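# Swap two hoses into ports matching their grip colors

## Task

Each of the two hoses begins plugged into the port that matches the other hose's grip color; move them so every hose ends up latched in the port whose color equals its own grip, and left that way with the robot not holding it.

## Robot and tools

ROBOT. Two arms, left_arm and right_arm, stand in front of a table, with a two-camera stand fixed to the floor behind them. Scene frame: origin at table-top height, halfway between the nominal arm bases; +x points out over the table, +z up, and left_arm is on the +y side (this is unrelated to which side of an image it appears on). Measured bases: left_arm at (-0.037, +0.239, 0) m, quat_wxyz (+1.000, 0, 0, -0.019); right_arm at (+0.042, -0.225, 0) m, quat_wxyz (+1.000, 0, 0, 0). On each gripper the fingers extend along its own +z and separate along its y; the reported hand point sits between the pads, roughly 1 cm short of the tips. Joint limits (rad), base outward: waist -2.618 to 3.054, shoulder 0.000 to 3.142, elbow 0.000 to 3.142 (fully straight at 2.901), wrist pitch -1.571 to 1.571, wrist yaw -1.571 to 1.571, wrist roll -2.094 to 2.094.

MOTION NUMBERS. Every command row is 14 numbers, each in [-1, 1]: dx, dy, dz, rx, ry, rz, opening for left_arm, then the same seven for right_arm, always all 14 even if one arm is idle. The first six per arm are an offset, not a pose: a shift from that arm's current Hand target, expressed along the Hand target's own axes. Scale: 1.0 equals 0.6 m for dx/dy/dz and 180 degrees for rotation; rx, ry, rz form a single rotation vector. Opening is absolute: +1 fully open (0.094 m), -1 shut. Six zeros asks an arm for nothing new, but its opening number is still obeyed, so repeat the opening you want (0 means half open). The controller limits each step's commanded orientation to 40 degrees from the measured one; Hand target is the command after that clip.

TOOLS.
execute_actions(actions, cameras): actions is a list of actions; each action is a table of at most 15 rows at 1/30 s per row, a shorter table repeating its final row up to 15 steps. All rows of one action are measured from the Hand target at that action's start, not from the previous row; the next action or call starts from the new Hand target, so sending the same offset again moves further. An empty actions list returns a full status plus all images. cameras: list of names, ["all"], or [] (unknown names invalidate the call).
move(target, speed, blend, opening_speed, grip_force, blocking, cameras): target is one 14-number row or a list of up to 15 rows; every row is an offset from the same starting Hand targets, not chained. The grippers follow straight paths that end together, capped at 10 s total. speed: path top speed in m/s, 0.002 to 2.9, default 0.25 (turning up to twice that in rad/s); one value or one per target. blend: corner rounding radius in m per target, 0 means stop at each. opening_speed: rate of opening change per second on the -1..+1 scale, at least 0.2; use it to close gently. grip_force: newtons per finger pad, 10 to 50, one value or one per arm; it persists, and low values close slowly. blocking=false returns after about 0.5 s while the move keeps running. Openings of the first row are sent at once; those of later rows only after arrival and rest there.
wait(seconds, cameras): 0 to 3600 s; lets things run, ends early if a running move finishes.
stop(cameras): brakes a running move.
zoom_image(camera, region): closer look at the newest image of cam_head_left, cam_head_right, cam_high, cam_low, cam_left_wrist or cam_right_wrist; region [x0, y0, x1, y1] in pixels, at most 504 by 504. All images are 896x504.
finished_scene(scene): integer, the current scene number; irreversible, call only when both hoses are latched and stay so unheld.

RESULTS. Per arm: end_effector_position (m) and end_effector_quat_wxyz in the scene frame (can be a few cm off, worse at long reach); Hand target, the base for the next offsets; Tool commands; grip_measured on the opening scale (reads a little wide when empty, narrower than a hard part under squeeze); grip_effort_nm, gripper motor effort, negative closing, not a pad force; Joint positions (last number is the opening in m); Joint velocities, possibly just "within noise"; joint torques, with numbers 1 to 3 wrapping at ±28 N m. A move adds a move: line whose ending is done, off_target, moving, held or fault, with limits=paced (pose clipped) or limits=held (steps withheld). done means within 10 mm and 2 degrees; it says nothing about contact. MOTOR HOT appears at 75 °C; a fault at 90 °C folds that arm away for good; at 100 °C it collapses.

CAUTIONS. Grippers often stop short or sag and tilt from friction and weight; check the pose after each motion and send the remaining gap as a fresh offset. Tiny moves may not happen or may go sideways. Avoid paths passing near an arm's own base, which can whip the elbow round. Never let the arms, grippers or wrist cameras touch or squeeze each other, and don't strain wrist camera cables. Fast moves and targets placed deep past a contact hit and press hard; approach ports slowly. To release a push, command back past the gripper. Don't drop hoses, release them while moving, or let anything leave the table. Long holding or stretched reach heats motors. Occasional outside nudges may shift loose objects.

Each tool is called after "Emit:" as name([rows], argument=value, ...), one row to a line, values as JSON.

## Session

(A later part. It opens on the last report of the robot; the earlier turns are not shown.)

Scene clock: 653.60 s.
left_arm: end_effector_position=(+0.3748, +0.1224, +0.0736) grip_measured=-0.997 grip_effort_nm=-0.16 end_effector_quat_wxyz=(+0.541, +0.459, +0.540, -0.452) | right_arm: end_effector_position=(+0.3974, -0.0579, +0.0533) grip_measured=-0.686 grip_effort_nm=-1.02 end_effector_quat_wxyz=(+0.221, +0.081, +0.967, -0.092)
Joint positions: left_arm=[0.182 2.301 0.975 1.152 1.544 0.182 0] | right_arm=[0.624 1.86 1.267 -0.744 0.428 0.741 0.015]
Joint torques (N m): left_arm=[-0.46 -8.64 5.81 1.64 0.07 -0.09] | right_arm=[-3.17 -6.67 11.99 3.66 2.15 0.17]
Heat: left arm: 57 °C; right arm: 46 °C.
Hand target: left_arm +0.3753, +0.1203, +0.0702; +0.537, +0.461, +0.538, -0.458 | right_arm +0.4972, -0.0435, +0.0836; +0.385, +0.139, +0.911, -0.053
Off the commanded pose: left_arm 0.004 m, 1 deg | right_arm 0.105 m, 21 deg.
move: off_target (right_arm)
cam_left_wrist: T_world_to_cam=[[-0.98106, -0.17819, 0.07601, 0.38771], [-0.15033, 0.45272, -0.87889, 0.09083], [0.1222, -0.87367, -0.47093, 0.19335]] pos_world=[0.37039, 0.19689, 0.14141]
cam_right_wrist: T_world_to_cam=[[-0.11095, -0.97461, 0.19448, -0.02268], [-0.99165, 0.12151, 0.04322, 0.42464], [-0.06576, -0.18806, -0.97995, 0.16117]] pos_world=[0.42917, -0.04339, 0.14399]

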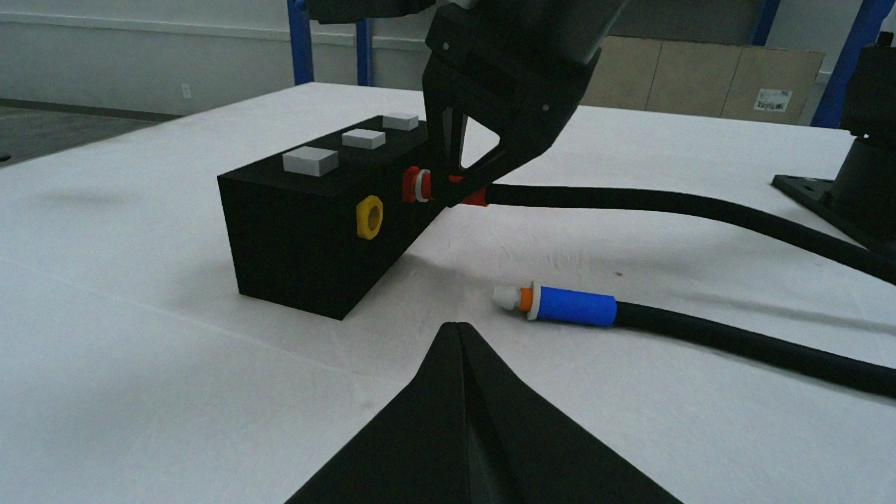

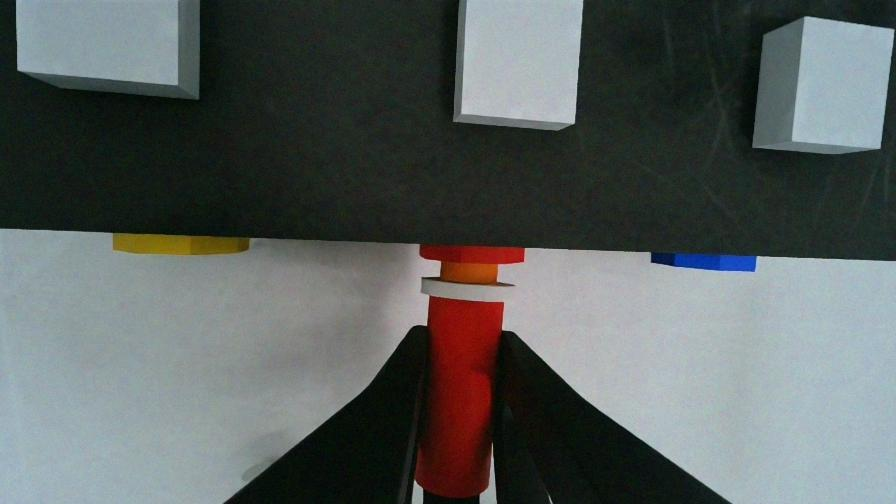

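Emit:
move([
  [0,0,0,0,0,0,-1,0.1427,-0.0732,-0.0758,0,0.1,0,-1],
  [0,0,0,0,0,0,-1,0.1427,-0.0732,-0.0758,0,0.1,0,-0.4],
], speed=0.15, opening_speed=0.6, cameras=["cam_left_wrist","cam_right_wrist"])

Emit:
zoom_image(camera="cam_left_wrist", region=[340, 100, 540, 270])

Scene clock: 662.83 s.
left_arm: end_effector_position=(+0.3748, +0.1224, +0.0736) grip_measured=-0.997 grip_effort_nm=-0.16 end_effector_quat_wxyz=(+0.541, +0.459, +0.540, -0.452) | right_arm: end_effector_position=(+0.3946, -0.0562, +0.0485) grip_measured=-0.402 grip_effort_nm=0.12 end_effector_quat_wxyz=(+0.231, +0.138, +0.963, -0.037)
Joint positions: left_arm=[0.182 2.301 0.975 1.152 1.544 0.182 0] | right_arm=[0.606 1.806 1.175 -0.635 0.365 0.834 0.028]
Joint torques (N m): left_arm=[-0.51 -8.68 5.71 1.63 0.06 -0.08] | right_arm=[-0.44 -9.62 5.49 1 0.38 0.12]
Heat: left arm: 57 °C; right arm: 46 °C.
Hand target: left_arm +0.3753, +0.1203, +0.0702; +0.537, +0.461, +0.538, -0.458 | right_arm +0.3962, -0.0581, +0.0535; +0.238, +0.146, +0.960, -0.031
Off the commanded pose: left_arm 0.004 m, 1 deg | right_arm 0.006 m, 1 deg.
move: done; target 2's new opening was sent with right_arm's hand 0.011 m and 3 deg from that target
cam_left_wrist: T_world_to_cam=[[-0.98106, -0.17819, 0.07601, 0.38771], [-0.15033, 0.45272, -0.87889, 0.09083], [0.1222, -0.87367, -0.47093, 0.19335]] pos_world=[0.37039, 0.19689, 0.14141]
cam_right_wrist: T_world_to_cam=[[-0.19843, -0.97818, 0.06159, 0.02045], [-0.97943, 0.20024, 0.02477, 0.42238], [-0.03657, -0.05541, -0.99779, 0.15339]] pos_world=[0.42336, -0.05607, 0.14133]

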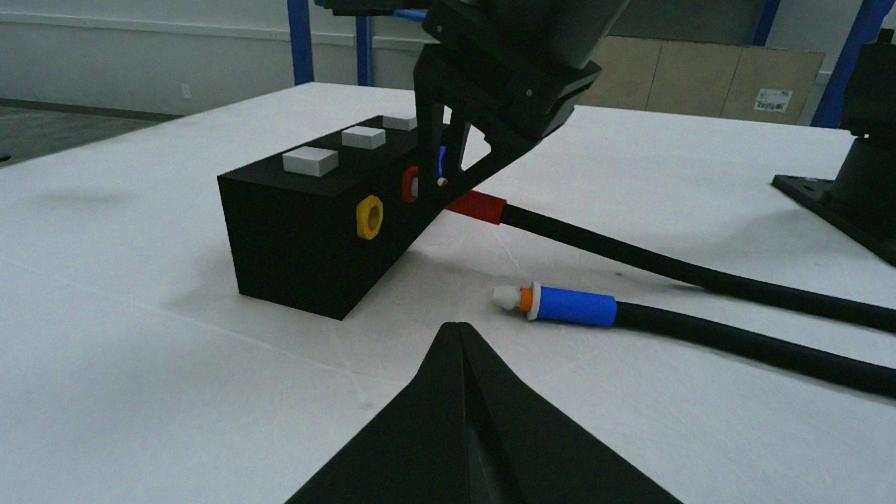

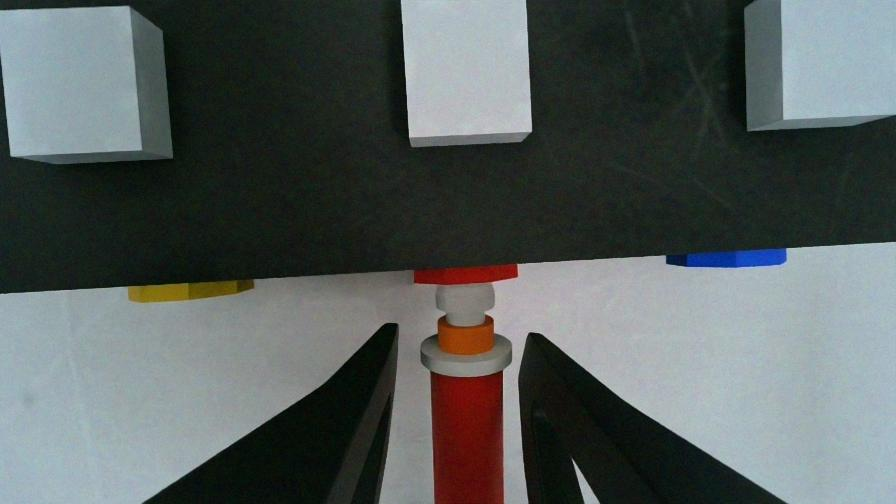

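Scaled by 2.520 from the camera's image (finer frame: 1280x720).

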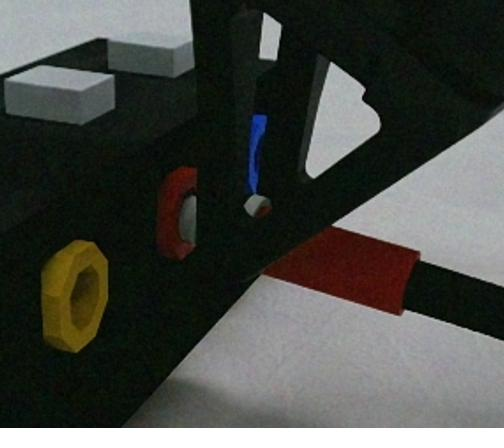

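Emit:
move([
  [0,0,0,0,0,0,-1,-0.0318,-0.0017,-0.0775,0,0,0,-0.3],
  [0,0,0,0,0,0,-1,-0.0007,-0.0053,-0.0873,-0.0278,-0.2223,-0.0295,-0.3],
], speed=0.15, cameras=["cam_left_wrist","cam_right_wrist"])

Emit:
zoom_image(camera="cam_left_wrist", region=[340, 100, 540, 270])

Scene clock: 674.27 s.
left_arm: end_effector_position=(+0.3748, +0.1224, +0.0736) grip_measured=-0.997 grip_effort_nm=-0.15 end_effector_quat_wxyz=(+0.541, +0.459, +0.540, -0.452) | right_arm: end_effector_position=(+0.3737, -0.0526, +0.0968) grip_measured=-0.302 grip_effort_nm=0.12 end_effector_quat_wxyz=(+0.551, +0.072, +0.830, -0.045)
Joint positions: left_arm=[0.182 2.301 0.975 1.152 1.544 0.182 0] | right_arm=[0.854 1.559 0.599 0.277 0.905 0.573 0.033]
Joint torques (N m): left_arm=[-0.49 -8.7 5.67 1.65 0.05 -0.06] | right_arm=[0.39 -6.49 5.05 1.78 0.61 -0.01]
Heat: left arm: 57 °C; right arm: 45 °C.
Hand target: left_arm +0.3753, +0.1203, +0.0702; +0.537, +0.461, +0.538, -0.458 | right_arm +0.3721, -0.0544, +0.1000; +0.556, +0.072, +0.826, -0.049
Off the commanded pose: left_arm 0.004 m, 1 deg | right_arm 0.004 m, 1 deg.
move: done
cam_left_wrist: T_world_to_cam=[[-0.98106, -0.17819, 0.07601, 0.38771], [-0.15033, 0.45272, -0.87889, 0.09083], [0.1222, -0.87367, -0.47093, 0.19335]] pos_world=[0.37039, 0.19689, 0.14141]
cam_right_wrist: T_world_to_cam=[[-0.13953, -0.98587, 0.09272, -0.00867], [-0.7805, 0.05187, -0.623, 0.3805], [0.60939, -0.15929, -0.7767, -0.06732]] pos_world=[0.33679, -0.03901, 0.18557]

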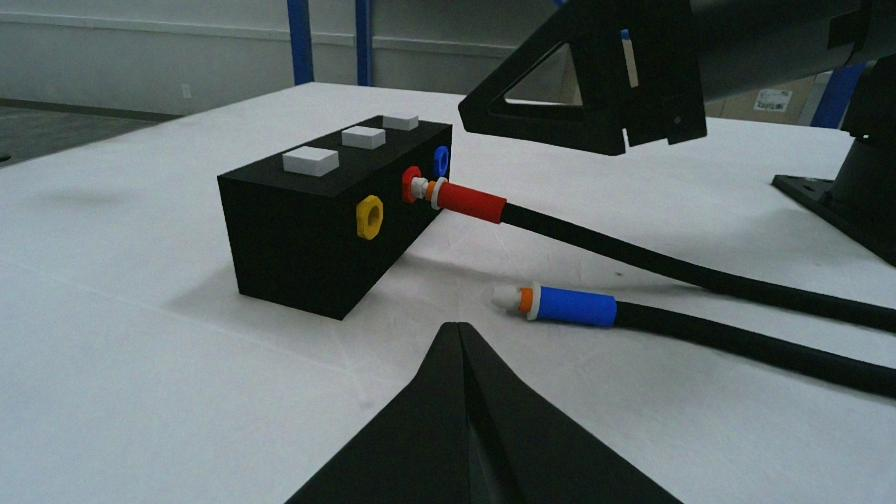

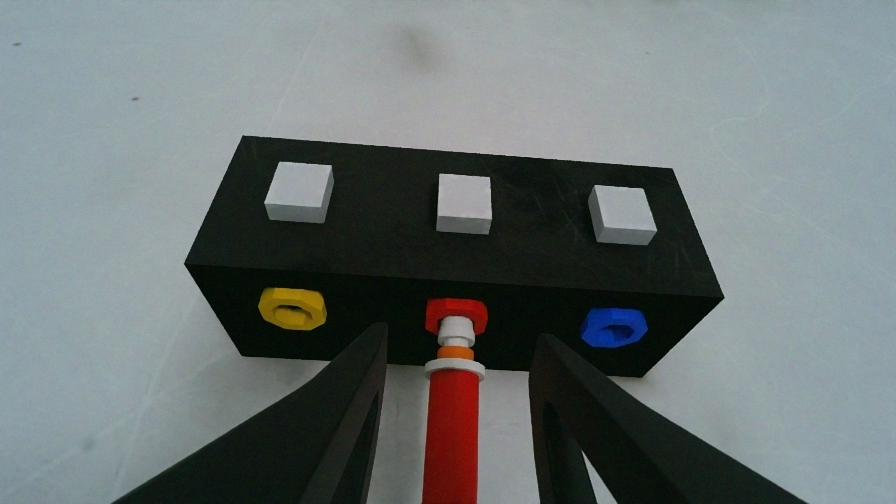

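Scaled by 2.520 from the camera's image (finer frame: 1280x720).

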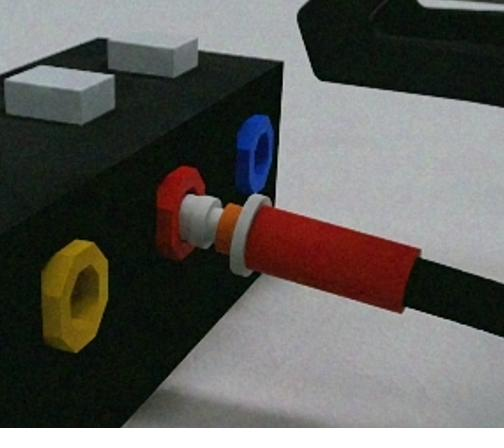

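Emit:
move(target=[0,0,0,0,0,0,-1,0.085,-0.0053,0.039,0,0,0,-0.3], speed=0.08, cameras=["cam_left_wrist","cam_right_wrist"])

Emit:
zoom_image(camera="cam_left_wrist", region=[340, 100, 540, 270])

Scene clock: 680.67 s.
left_arm: end_effector_position=(+0.3748, +0.1224, +0.0736) grip_measured=-0.997 grip_effort_nm=-0.16 end_effector_quat_wxyz=(+0.541, +0.459, +0.540, -0.452) | right_arm: end_effector_position=(+0.3750, -0.0531, +0.0522) grip_measured=-0.302 grip_effort_nm=0.12 end_effector_quat_wxyz=(+0.561, +0.078, +0.823, -0.036)
Joint positions: left_arm=[0.182 2.301 0.975 1.152 1.544 0.182 0] | right_arm=[0.85 1.752 0.507 0.606 0.905 0.559 0.033]
Joint torques (N m): left_arm=[-0.43 -8.7 5.74 1.66 0.09 -0.1] | right_arm=[-0.49 -4.57 4.03 1.76 0.47 -0.03]
Heat: left arm: 57 °C; right arm: 44 °C.
Hand target: left_arm +0.3753, +0.1203, +0.0702; +0.537, +0.461, +0.538, -0.458 | right_arm +0.3740, -0.0580, +0.0440; +0.556, +0.072, +0.826, -0.049
Off the commanded pose: left_arm 0.004 m, 1 deg | right_arm 0.010 m, 2 deg.
move: done
cam_left_wrist: T_world_to_cam=[[-0.98106, -0.17819, 0.07601, 0.38771], [-0.15033, 0.45272, -0.87889, 0.09083], [0.1222, -0.87367, -0.47093, 0.19335]] pos_world=[0.37039, 0.19689, 0.14141]
cam_right_wrist: T_world_to_cam=[[-0.14032, -0.98766, 0.0696, -0.00341], [-0.76357, 0.06319, -0.64263, 0.34911], [0.6303, -0.14332, -0.76301, -0.11052]] pos_world=[0.33575, -0.04127, 0.14026]

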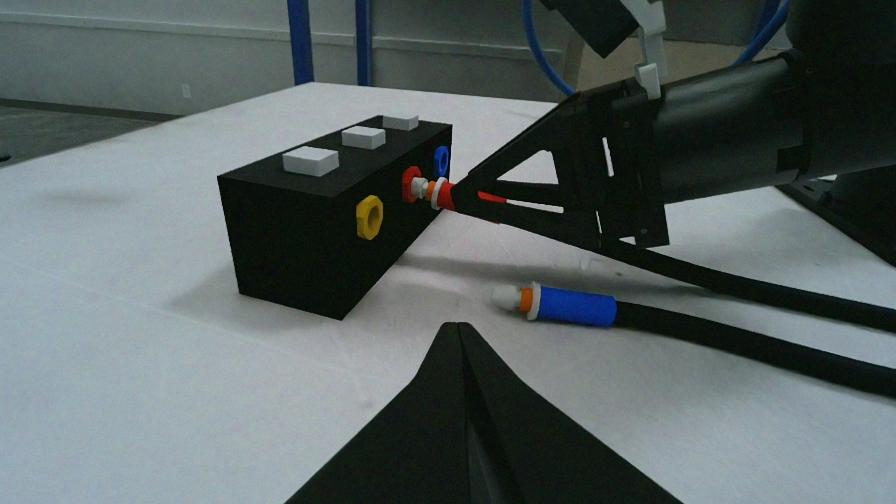

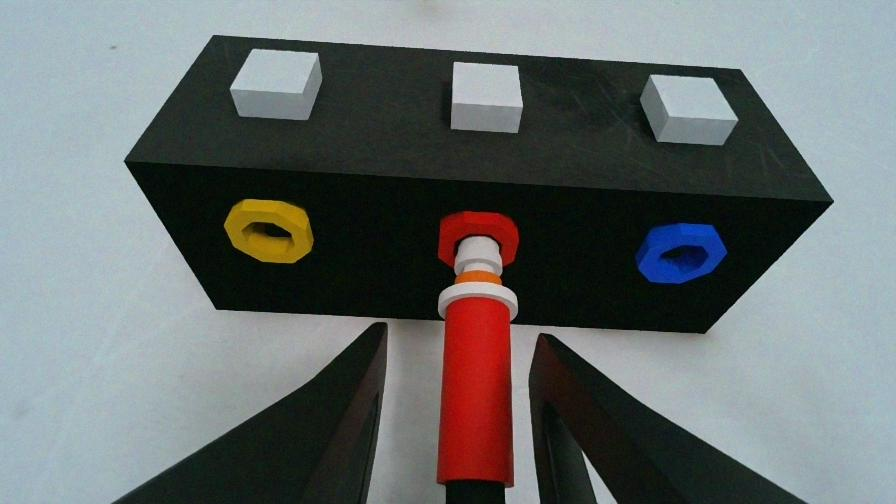

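Scaled by 2.520 from the camera's image (finer frame: 1280x720).

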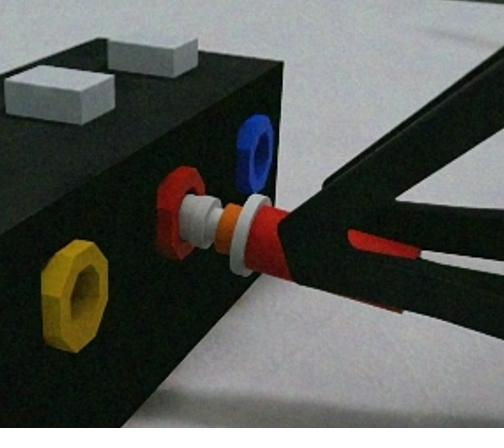

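Emit:
move([
  [0,0,0,0,0,0,-1,0.0038,-0.0115,0.0037,0,0,0,-0.3],
  [0,0,0,0,0,0,-1,0.0038,-0.0115,0.0037,0,0,0,-1],
], speed=0.08, opening_speed=0.6, cameras=["cam_left_wrist","cam_right_wrist"])

Emit:
zoom_image(camera="cam_left_wrist", region=[340, 100, 540, 270])

Scene clock: 685.33 s.
left_arm: end_effector_position=(+0.3748, +0.1224, +0.0736) grip_measured=-0.997 grip_effort_nm=-0.15 end_effector_quat_wxyz=(+0.541, +0.459, +0.540, -0.452) | right_arm: end_effector_position=(+0.3753, -0.0607, +0.0507) grip_measured=-0.704 grip_effort_nm=-1.02 end_effector_quat_wxyz=(+0.564, +0.080, +0.821, -0.036)
Joint positions: left_arm=[0.182 2.301 0.975 1.152 1.544 0.182 0] | right_arm=[0.832 1.752 0.479 0.655 0.896 0.541 0.014]
Joint torques (N m): left_arm=[-0.39 -8.57 5.72 1.67 0.06 -0.1] | right_arm=[-0.47 -4.31 3.99 1.75 0.37 -0.02]
Heat: left arm: 57 °C; right arm: 43 °C.
Hand target: left_arm +0.3753, +0.1203, +0.0702; +0.537, +0.461, +0.538, -0.458 | right_arm +0.3740, -0.0649, +0.0411; +0.556, +0.072, +0.826, -0.048
Off the commanded pose: left_arm 0.004 m, 1 deg | right_arm 0.011 m, 2 deg.
move: off_target (right_arm)
cam_left_wrist: T_world_to_cam=[[-0.98106, -0.17819, 0.07601, 0.38771], [-0.15033, 0.45272, -0.87889, 0.09083], [0.1222, -0.87367, -0.47093, 0.19335]] pos_world=[0.37039, 0.19689, 0.14141]
cam_right_wrist: T_world_to_cam=[[-0.14455, -0.98724, 0.06684, -0.00891], [-0.75897, 0.06728, -0.64764, 0.34755], [0.63488, -0.14434, -0.75901, -0.11492]] pos_world=[0.33546, -0.04877, 0.13846]

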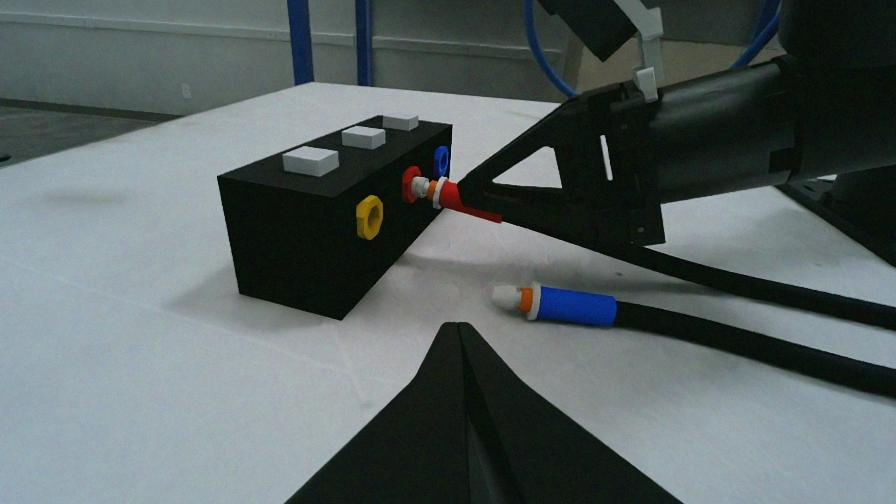

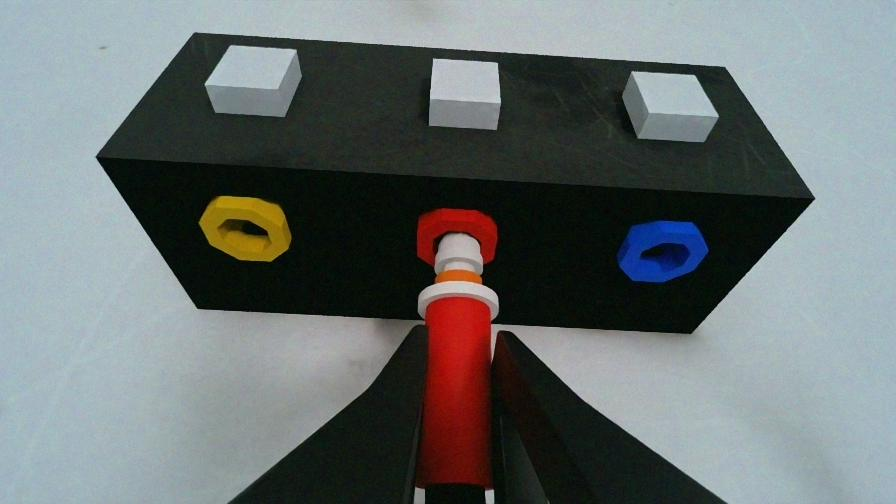

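Scaled by 2.520 from the camera's image (finer frame: 1280x720).

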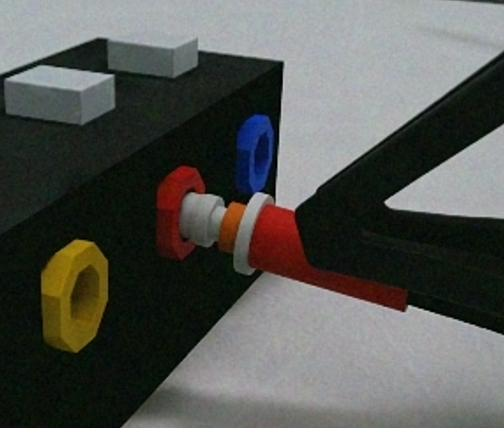

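Emit:
move([
  [0,0,0,0,0,0,-1,0,0,0,0,0,0,-0.45],
  [0,0,0,0,0,0,-1,0.0135,0.0033,0.005,0,0,0,-0.45],
  [0,0,0,0,0,0,-1,0.0135,0.0033,0.005,0,0,0,-1],
], speed=0.08, opening_speed=0.8, cameras=["cam_left_wrist","cam_right_wrist"])

Emit:
zoom_image(camera="cam_left_wrist", region=[340, 100, 540, 270])

Scene clock: 692.03 s.
left_arm: end_effector_position=(+0.3748, +0.1224, +0.0736) grip_measured=-0.997 grip_effort_nm=-0.15 end_effector_quat_wxyz=(+0.541, +0.459, +0.540, -0.452) | right_arm: end_effector_position=(+0.3760, -0.0596, +0.0400) grip_measured=-0.682 grip_effort_nm=-1.02 end_effector_quat_wxyz=(+0.561, +0.077, +0.823, -0.038)
Joint positions: left_arm=[0.182 2.301 0.975 1.152 1.544 0.182 0] | right_arm=[0.832 1.802 0.479 0.696 0.894 0.541 0.015]
Joint torques (N m): left_arm=[-0.42 -8.75 5.72 1.66 0.07 -0.1] | right_arm=[-0.12 -4.74 3.82 1.78 0.46 0.03]
Heat: left arm: 57 °C; right arm: 43 °C.
Hand target: left_arm +0.3753, +0.1203, +0.0702; +0.537, +0.461, +0.538, -0.458 | right_arm +0.3741, -0.0629, +0.0324; +0.556, +0.072, +0.826, -0.048
Off the commanded pose: left_arm 0.004 m, 1 deg | right_arm 0.009 m, 1 deg.
move: done
cam_left_wrist: T_world_to_cam=[[-0.98106, -0.17819, 0.07601, 0.38771], [-0.15033, 0.45272, -0.87889, 0.09083], [0.1222, -0.87367, -0.47093, 0.19335]] pos_world=[0.37039, 0.19689, 0.14141]
cam_right_wrist: T_world_to_cam=[[-0.14227, -0.98706, 0.07397, -0.00823], [-0.76385, 0.06196, -0.64241, 0.34242], [0.62952, -0.14789, -0.76278, -0.12129]] pos_world=[0.33674, -0.04728, 0.12806]

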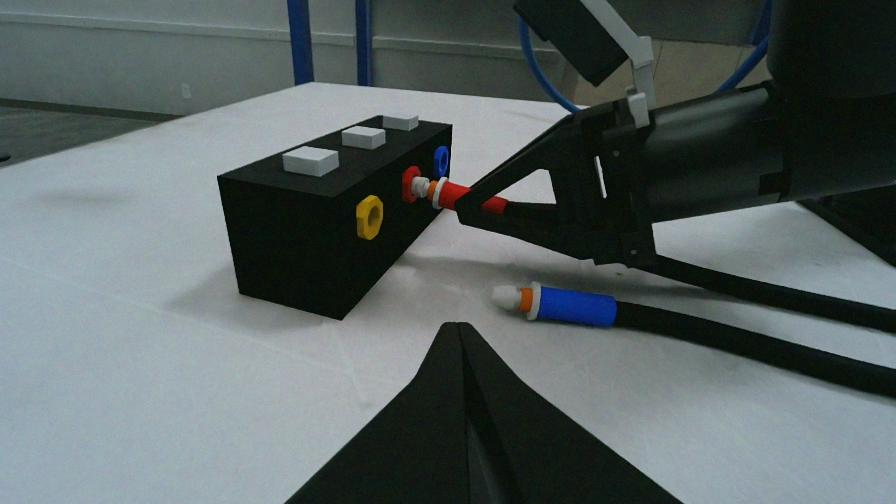

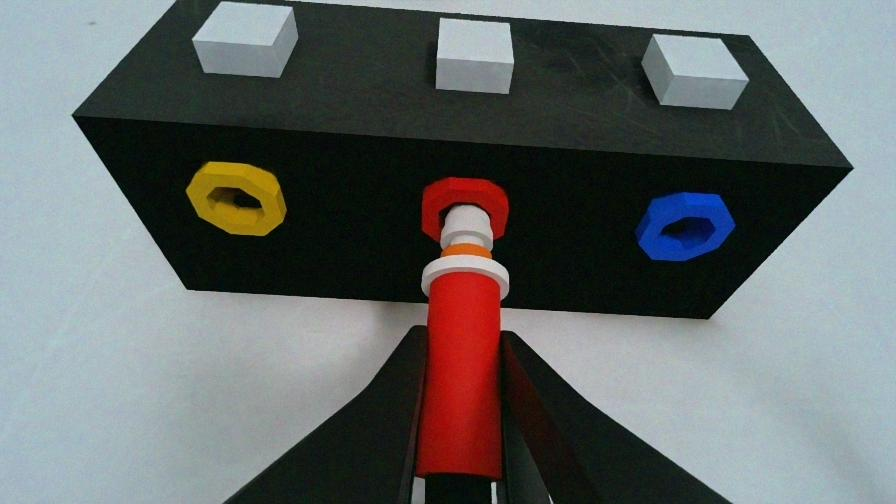

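Scaled by 2.520 from the camera's image (finer frame: 1280x720).

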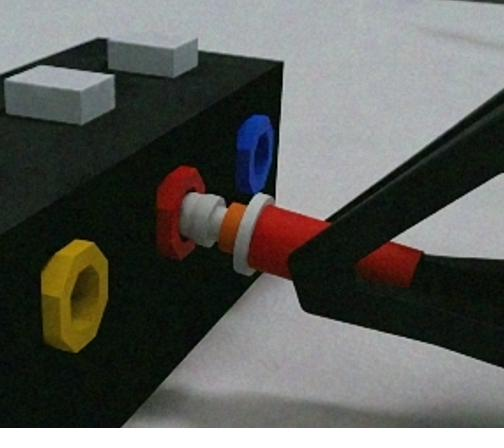

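Emit:
move(target=[0,0,0,0,0,0,-1,-0.0278,0.004,0.0335,0,0.01,0,-1], speed=0.06, cameras=["cam_left_wrist","cam_right_wrist"])

Emit:
zoom_image(camera="cam_left_wrist", region=[340, 100, 540, 270])

Scene clock: 695.57 s.
left_arm: end_effector_position=(+0.3748, +0.1224, +0.0736) grip_measured=-0.997 grip_effort_nm=-0.15 end_effector_quat_wxyz=(+0.541, +0.459, +0.540, -0.452) | right_arm: end_effector_position=(+0.3840, -0.0609, +0.0376) grip_measured=-0.682 grip_effort_nm=-1.02 end_effector_quat_wxyz=(+0.547, +0.065, +0.833, -0.046)
Joint positions: left_arm=[0.182 2.301 0.975 1.152 1.544 0.182 0] | right_arm=[0.8 1.802 0.508 0.648 0.852 0.511 0.015]
Joint torques (N m): left_arm=[-0.57 -8.7 5.71 1.67 0.09 -0.08] | right_arm=[-3.78 -6.17 7.6 1.49 0.03 -0.09]
Heat: left arm: 57 °C; right arm: 42 °C.
Hand target: left_arm +0.3753, +0.1203, +0.0702; +0.537, +0.461, +0.538, -0.458 | right_arm +0.3991, -0.0648, +0.0404; +0.543, +0.073, +0.835, -0.047
Off the commanded pose: left_arm 0.004 m, 1 deg | right_arm 0.016 m, 1 deg.
move: off_target (right_arm)
cam_left_wrist: T_world_to_cam=[[-0.98106, -0.17819, 0.07601, 0.38771], [-0.15033, 0.45272, -0.87889, 0.09083], [0.1222, -0.87367, -0.47093, 0.19335]] pos_world=[0.37039, 0.19689, 0.14141]
cam_right_wrist: T_world_to_cam=[[-0.12704, -0.98665, 0.10184, -0.015], [-0.78665, 0.03768, -0.61625, 0.35336], [0.60419, -0.1584, -0.78094, -0.11871]] pos_world=[0.34779, -0.04692, 0.12658]

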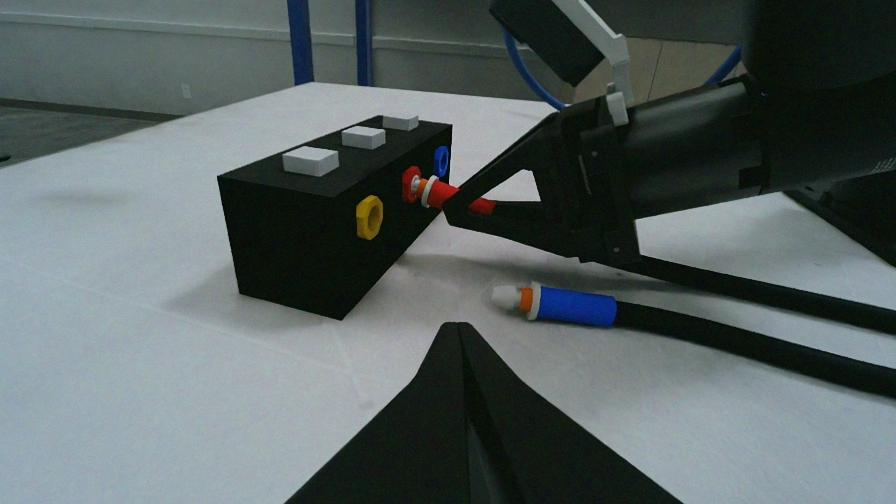

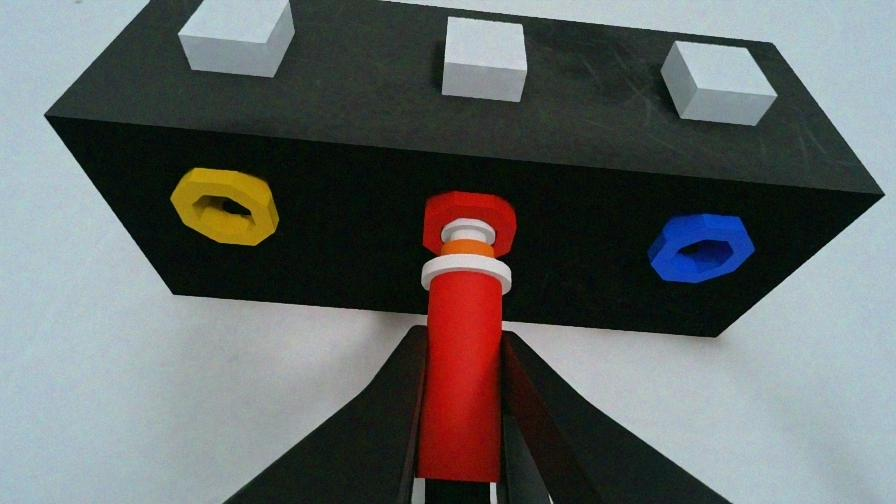

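Scaled by 2.520 from the camera's image (finer frame: 1280x720).

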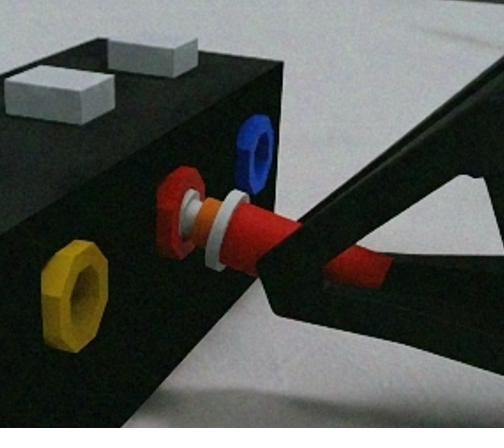

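Emit:
move(target=[0,0,0,0,0,0,-1,-0.033,0.005,0.022,0,0,0,-1], speed=0.06, cameras=["cam_left_wrist","cam_right_wrist"])

Emit:
zoom_image(camera="cam_left_wrist", region=[340, 100, 540, 270])

Scene clock: 699.33 s.
left_arm: end_effector_position=(+0.3748, +0.1224, +0.0736) grip_measured=-0.997 grip_effort_nm=-0.15 end_effector_quat_wxyz=(+0.541, +0.459, +0.540, -0.452) | right_arm: end_effector_position=(+0.3858, -0.0620, +0.0376) grip_measured=-0.682 grip_effort_nm=-1.02 end_effector_quat_wxyz=(+0.527, +0.044, +0.846, -0.062)
Joint positions: left_arm=[0.182 2.301 0.975 1.152 1.544 0.182 0] | right_arm=[0.785 1.772 0.54 0.536 0.824 0.485 0.015]
Joint torques (N m): left_arm=[-0.4 -8.76 5.61 1.66 0.08 -0.09] | right_arm=[-6.39 -5.56 9.83 2.14 -0.04 -0.25]
Heat: left arm: 57 °C; right arm: 42 °C.
Hand target: left_arm +0.3753, +0.1203, +0.0702; +0.537, +0.461, +0.538, -0.458 | right_arm +0.4193, -0.0654, +0.0530; +0.543, +0.073, +0.835, -0.047
Off the commanded pose: left_arm 0.004 m, 1 deg | right_arm 0.037 m, 4 deg.
move: off_target (right_arm)
cam_left_wrist: T_world_to_cam=[[-0.98106, -0.17819, 0.07601, 0.38771], [-0.15033, 0.45272, -0.87889, 0.09083], [0.1222, -0.87367, -0.47093, 0.19335]] pos_world=[0.37039, 0.19689, 0.14141]
cam_right_wrist: T_world_to_cam=[[-0.10299, -0.98269, 0.15399, -0.02694], [-0.81765, -0.00452, -0.57569, 0.36264], [0.56643, -0.1852, -0.80303, -0.10622]] pos_world=[0.35391, -0.04451, 0.12762]

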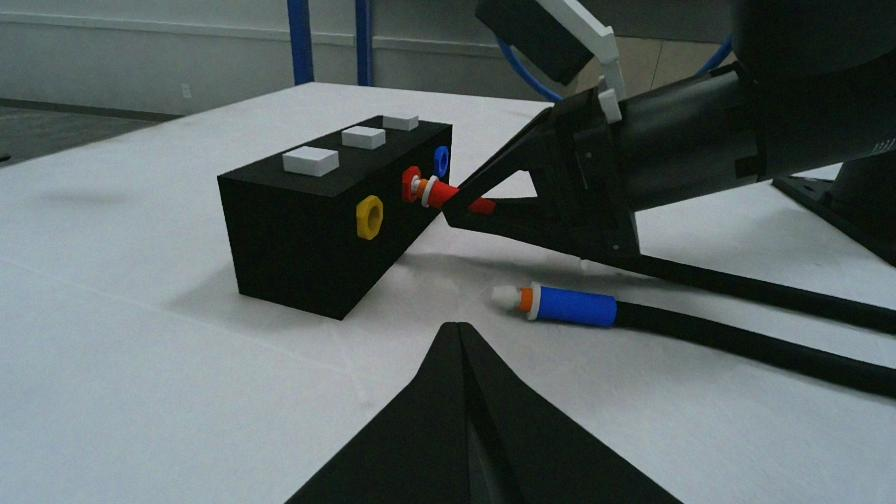

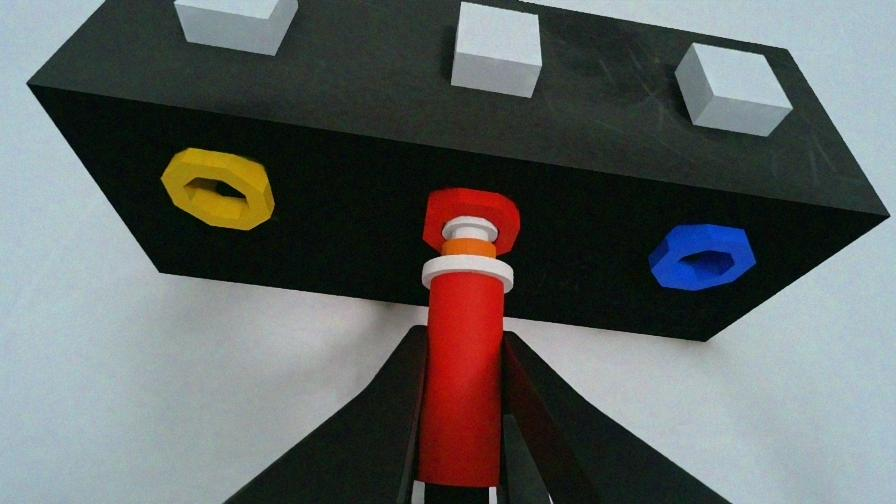

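Scaled by 2.520 from the camera's image (finer frame: 1280x720).

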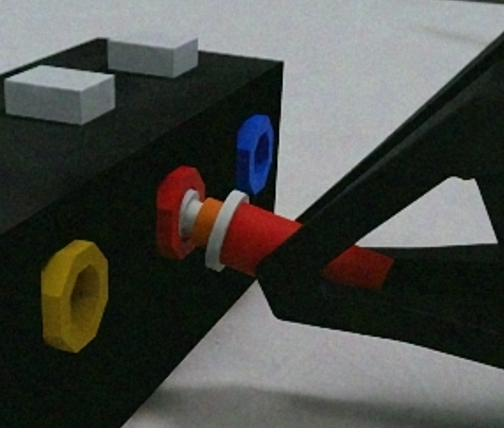

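Emit:
move(target=[0,0,0,0,0,0,-1,-0.0162,0.0173,-0.0252,0,0.02,0,-1], speed=0.06, cameras=["cam_left_wrist","cam_right_wrist"])

Emit:
zoom_image(camera="cam_left_wrist", region=[340, 100, 540, 270])

Scene clock: 704.53 s.
left_arm: end_effector_position=(+0.3748, +0.1224, +0.0736) grip_measured=-0.997 grip_effort_nm=-0.16 end_effector_quat_wxyz=(+0.541, +0.459, +0.540, -0.452) | right_arm: end_effector_position=(+0.3861, -0.0612, +0.0401) grip_measured=-0.682 grip_effort_nm=-1.02 end_effector_quat_wxyz=(+0.484, +0.035, +0.871, -0.082)
Joint positions: left_arm=[0.182 2.301 0.975 1.152 1.544 0.182 0] | right_arm=[0.776 1.727 0.639 0.257 0.793 0.535 0.015]
Joint torques (N m): left_arm=[-0.47 -8.66 5.71 1.65 0.09 -0.07] | right_arm=[-2.78 -8.35 9.05 2.17 0.33 0.1]
Heat: left arm: 57 °C; right arm: 44 °C.
Hand target: left_arm +0.3753, +0.1203, +0.0702; +0.537, +0.461, +0.538, -0.458 | right_arm +0.4114, -0.0535, +0.0681; +0.517, +0.075, +0.852, -0.045
Off the commanded pose: left_arm 0.004 m, 1 deg | right_arm 0.038 m, 8 deg.
move: off_target (right_arm)
cam_left_wrist: T_world_to_cam=[[-0.98106, -0.17819, 0.07601, 0.38771], [-0.15033, 0.45272, -0.87889, 0.09083], [0.1222, -0.87367, -0.47093, 0.19335]] pos_world=[0.37039, 0.19689, 0.14141]
cam_right_wrist: T_world_to_cam=[[-0.09538, -0.97521, 0.19969, -0.03079], [-0.87251, -0.01467, -0.48838, 0.38143], [0.4792, -0.22081, -0.84948, -0.07084]] pos_world=[0.3638, -0.04008, 0.13225]

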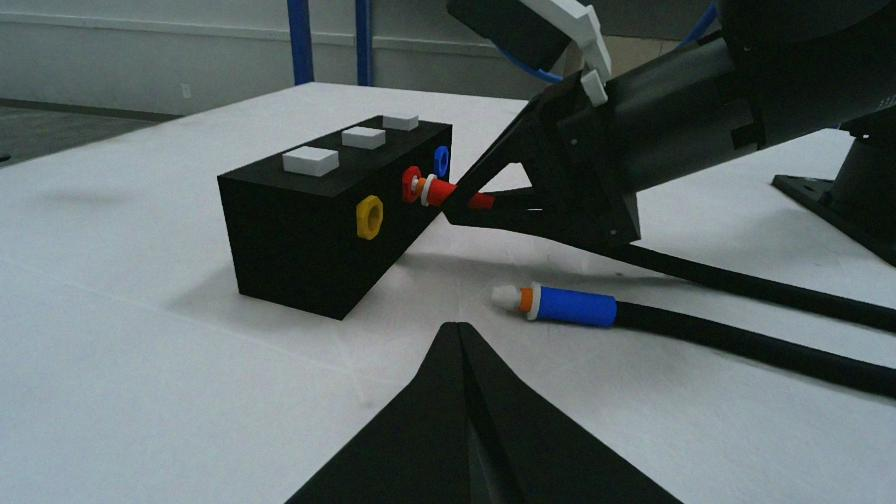

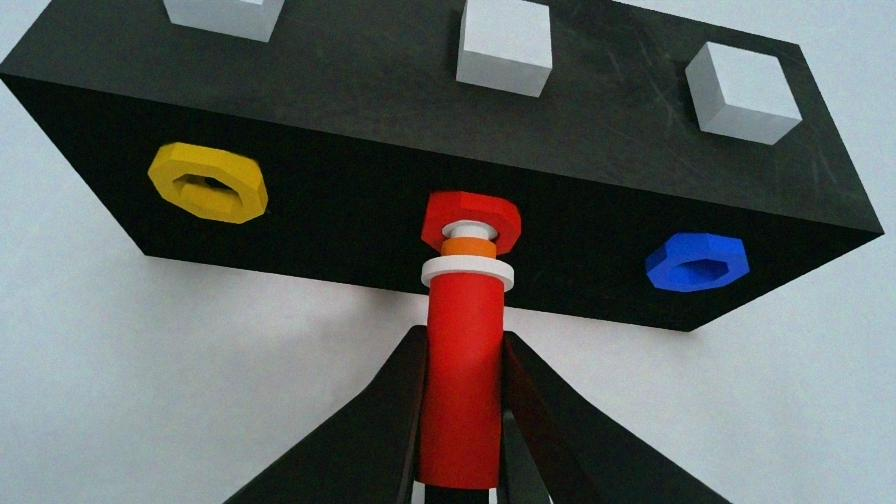

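Scaled by 2.520 from the camera's image (finer frame: 1280x720).

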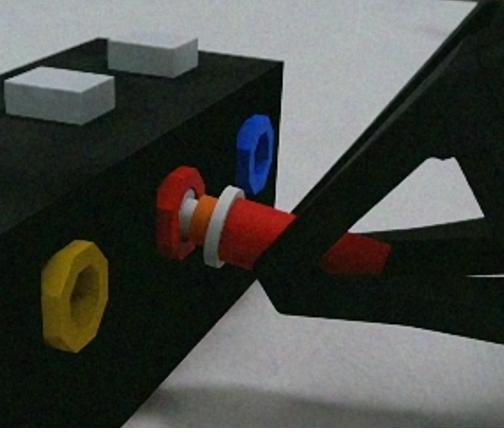

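Emit:
move(target=[0,0,0,0,0,0,-1,-0.0303,0.0138,0.0293,0,0,0,-1], speed=0.06, cameras=["cam_left_wrist","cam_right_wrist"])

Emit:
zoom_image(camera="cam_left_wrist", region=[340, 100, 540, 270])

Scene clock: 710.20 s.
left_arm: end_effector_position=(+0.3748, +0.1224, +0.0736) grip_measured=-0.997 grip_effort_nm=-0.16 end_effector_quat_wxyz=(+0.541, +0.459, +0.540, -0.452) | right_arm: end_effector_position=(+0.3887, -0.0620, +0.0391) grip_measured=-0.682 grip_effort_nm=-1.02 end_effector_quat_wxyz=(+0.455, +0.022, +0.885, -0.094)
Joint positions: left_arm=[0.182 2.301 0.975 1.152 1.544 0.182 0] | right_arm=[0.756 1.724 0.696 0.132 0.755 0.528 0.015]
Joint torques (N m): left_arm=[-0.49 -8.62 5.63 1.66 0.07 -0.08] | right_arm=[-4.52 -6.8 10.92 3.05 0.47 -0.13]
Heat: left arm: 57 °C; right arm: 44 °C.
Hand target: left_arm +0.3753, +0.1203, +0.0702; +0.537, +0.461, +0.538, -0.458 | right_arm +0.4364, -0.0495, +0.0760; +0.517, +0.074, +0.852, -0.045
Off the commanded pose: left_arm 0.004 m, 1 deg | right_arm 0.062 m, 12 deg.
move: off_target (right_arm)
cam_left_wrist: T_world_to_cam=[[-0.98106, -0.17819, 0.07601, 0.38771], [-0.15033, 0.45272, -0.87889, 0.09083], [0.1222, -0.87367, -0.47093, 0.19335]] pos_world=[0.37039, 0.19689, 0.14141]
cam_right_wrist: T_world_to_cam=[[-0.07231, -0.96963, 0.23364, -0.04105], [-0.90301, -0.03582, -0.42813, 0.39137], [0.4235, -0.24193, -0.87299, -0.05184]] pos_world=[0.37239, -0.03833, 0.13189]

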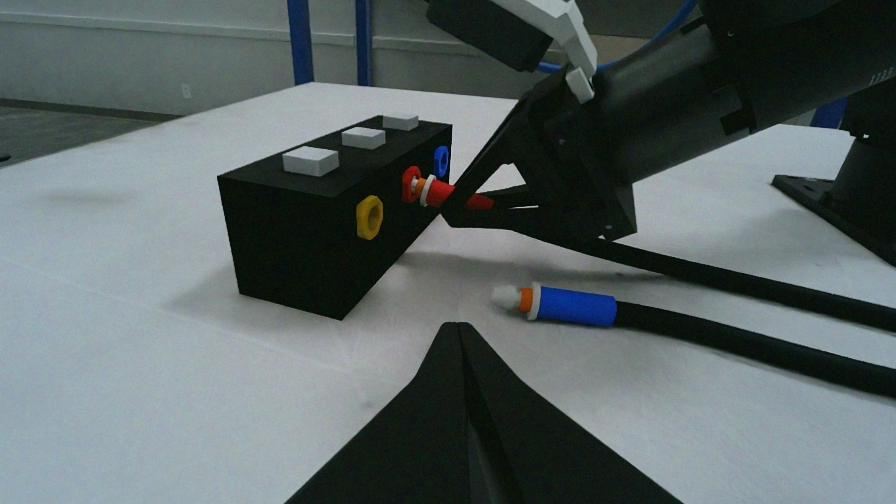

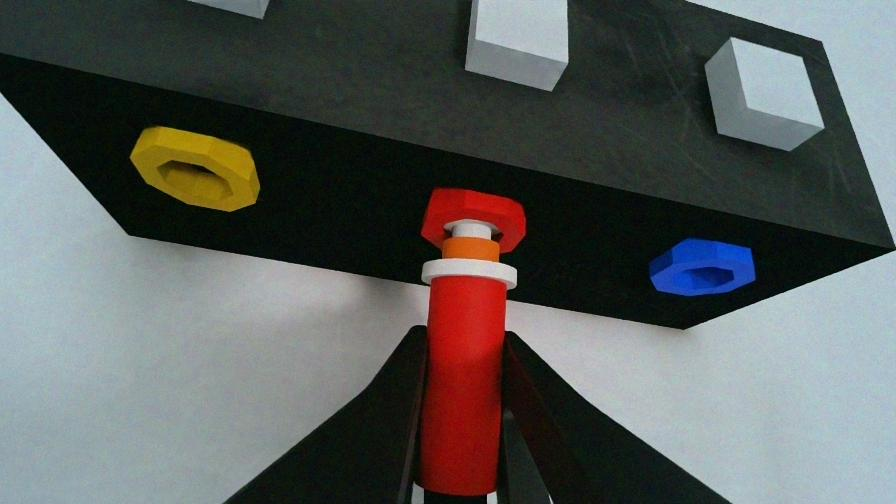

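Scaled by 2.520 from the camera's image (finer frame: 1280x720).

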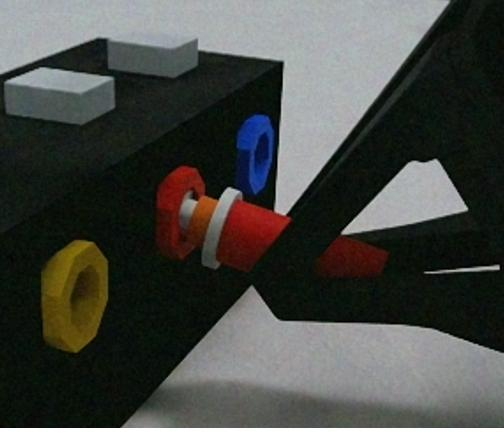

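Emit:
move(target=[0,0,0,0,0,0,-1,-0.0282,0.0232,0.0037,0,0,0,-1], speed=0.06, cameras=["cam_left_wrist","cam_right_wrist"])

Emit:
zoom_image(camera="cam_left_wrist", region=[340, 100, 540, 270])

Scene clock: 713.80 s.
left_arm: end_effector_position=(+0.3748, +0.1224, +0.0736) grip_measured=-0.997 grip_effort_nm=-0.16 end_effector_quat_wxyz=(+0.541, +0.459, +0.540, -0.452) | right_arm: end_effector_position=(+0.3895, -0.0616, +0.0426) grip_measured=-0.682 grip_effort_nm=-1.02 end_effector_quat_wxyz=(+0.425, +0.007, +0.898, -0.112)
Joint positions: left_arm=[0.182 2.301 0.975 1.152 1.544 0.182 0] | right_arm=[0.748 1.722 0.774 -0.027 0.735 0.528 0.015]
Joint torques (N m): left_arm=[-0.4 -8.73 5.71 1.68 0.06 -0.08] | right_arm=[-3.19 -7.24 12.11 3.49 0.79 0.03]
Heat: left arm: 57 °C; right arm: 45 °C.
Hand target: left_arm +0.3753, +0.1203, +0.0702; +0.537, +0.461, +0.538, -0.458 | right_arm +0.4485, -0.0375, +0.0900; +0.517, +0.075, +0.852, -0.045
Off the commanded pose: left_arm 0.004 m, 1 deg | right_arm 0.079 m, 16 deg.
move: off_target (right_arm)
cam_left_wrist: T_world_to_cam=[[-0.98106, -0.17819, 0.07601, 0.38771], [-0.15033, 0.45272, -0.87889, 0.09083], [0.1222, -0.87367, -0.47093, 0.19335]] pos_world=[0.37039, 0.19689, 0.14141]
cam_right_wrist: T_world_to_cam=[[-0.05055, -0.95919, 0.27821, -0.05113], [-0.9301, -0.05626, -0.36297, 0.40009], [0.3638, -0.27712, -0.8893, -0.02731]] pos_world=[0.37948, -0.0341, 0.13516]

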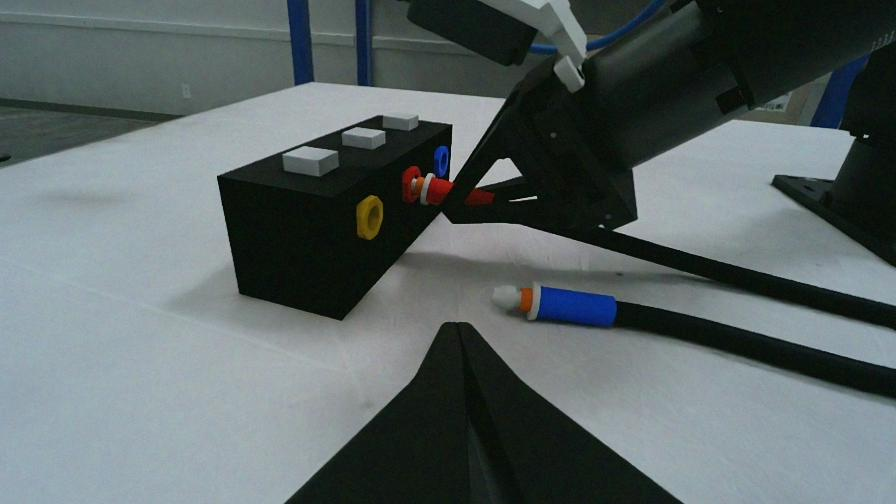

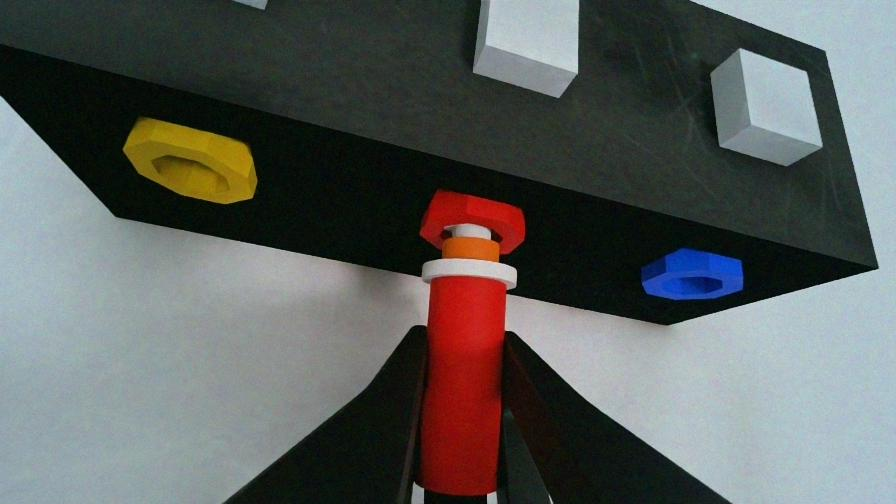

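Scaled by 2.520 from the camera's image (finer frame: 1280x720).

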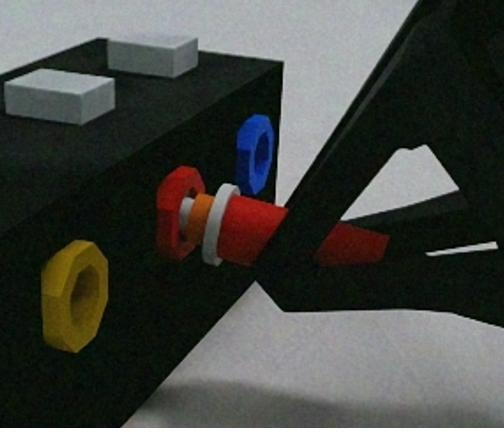

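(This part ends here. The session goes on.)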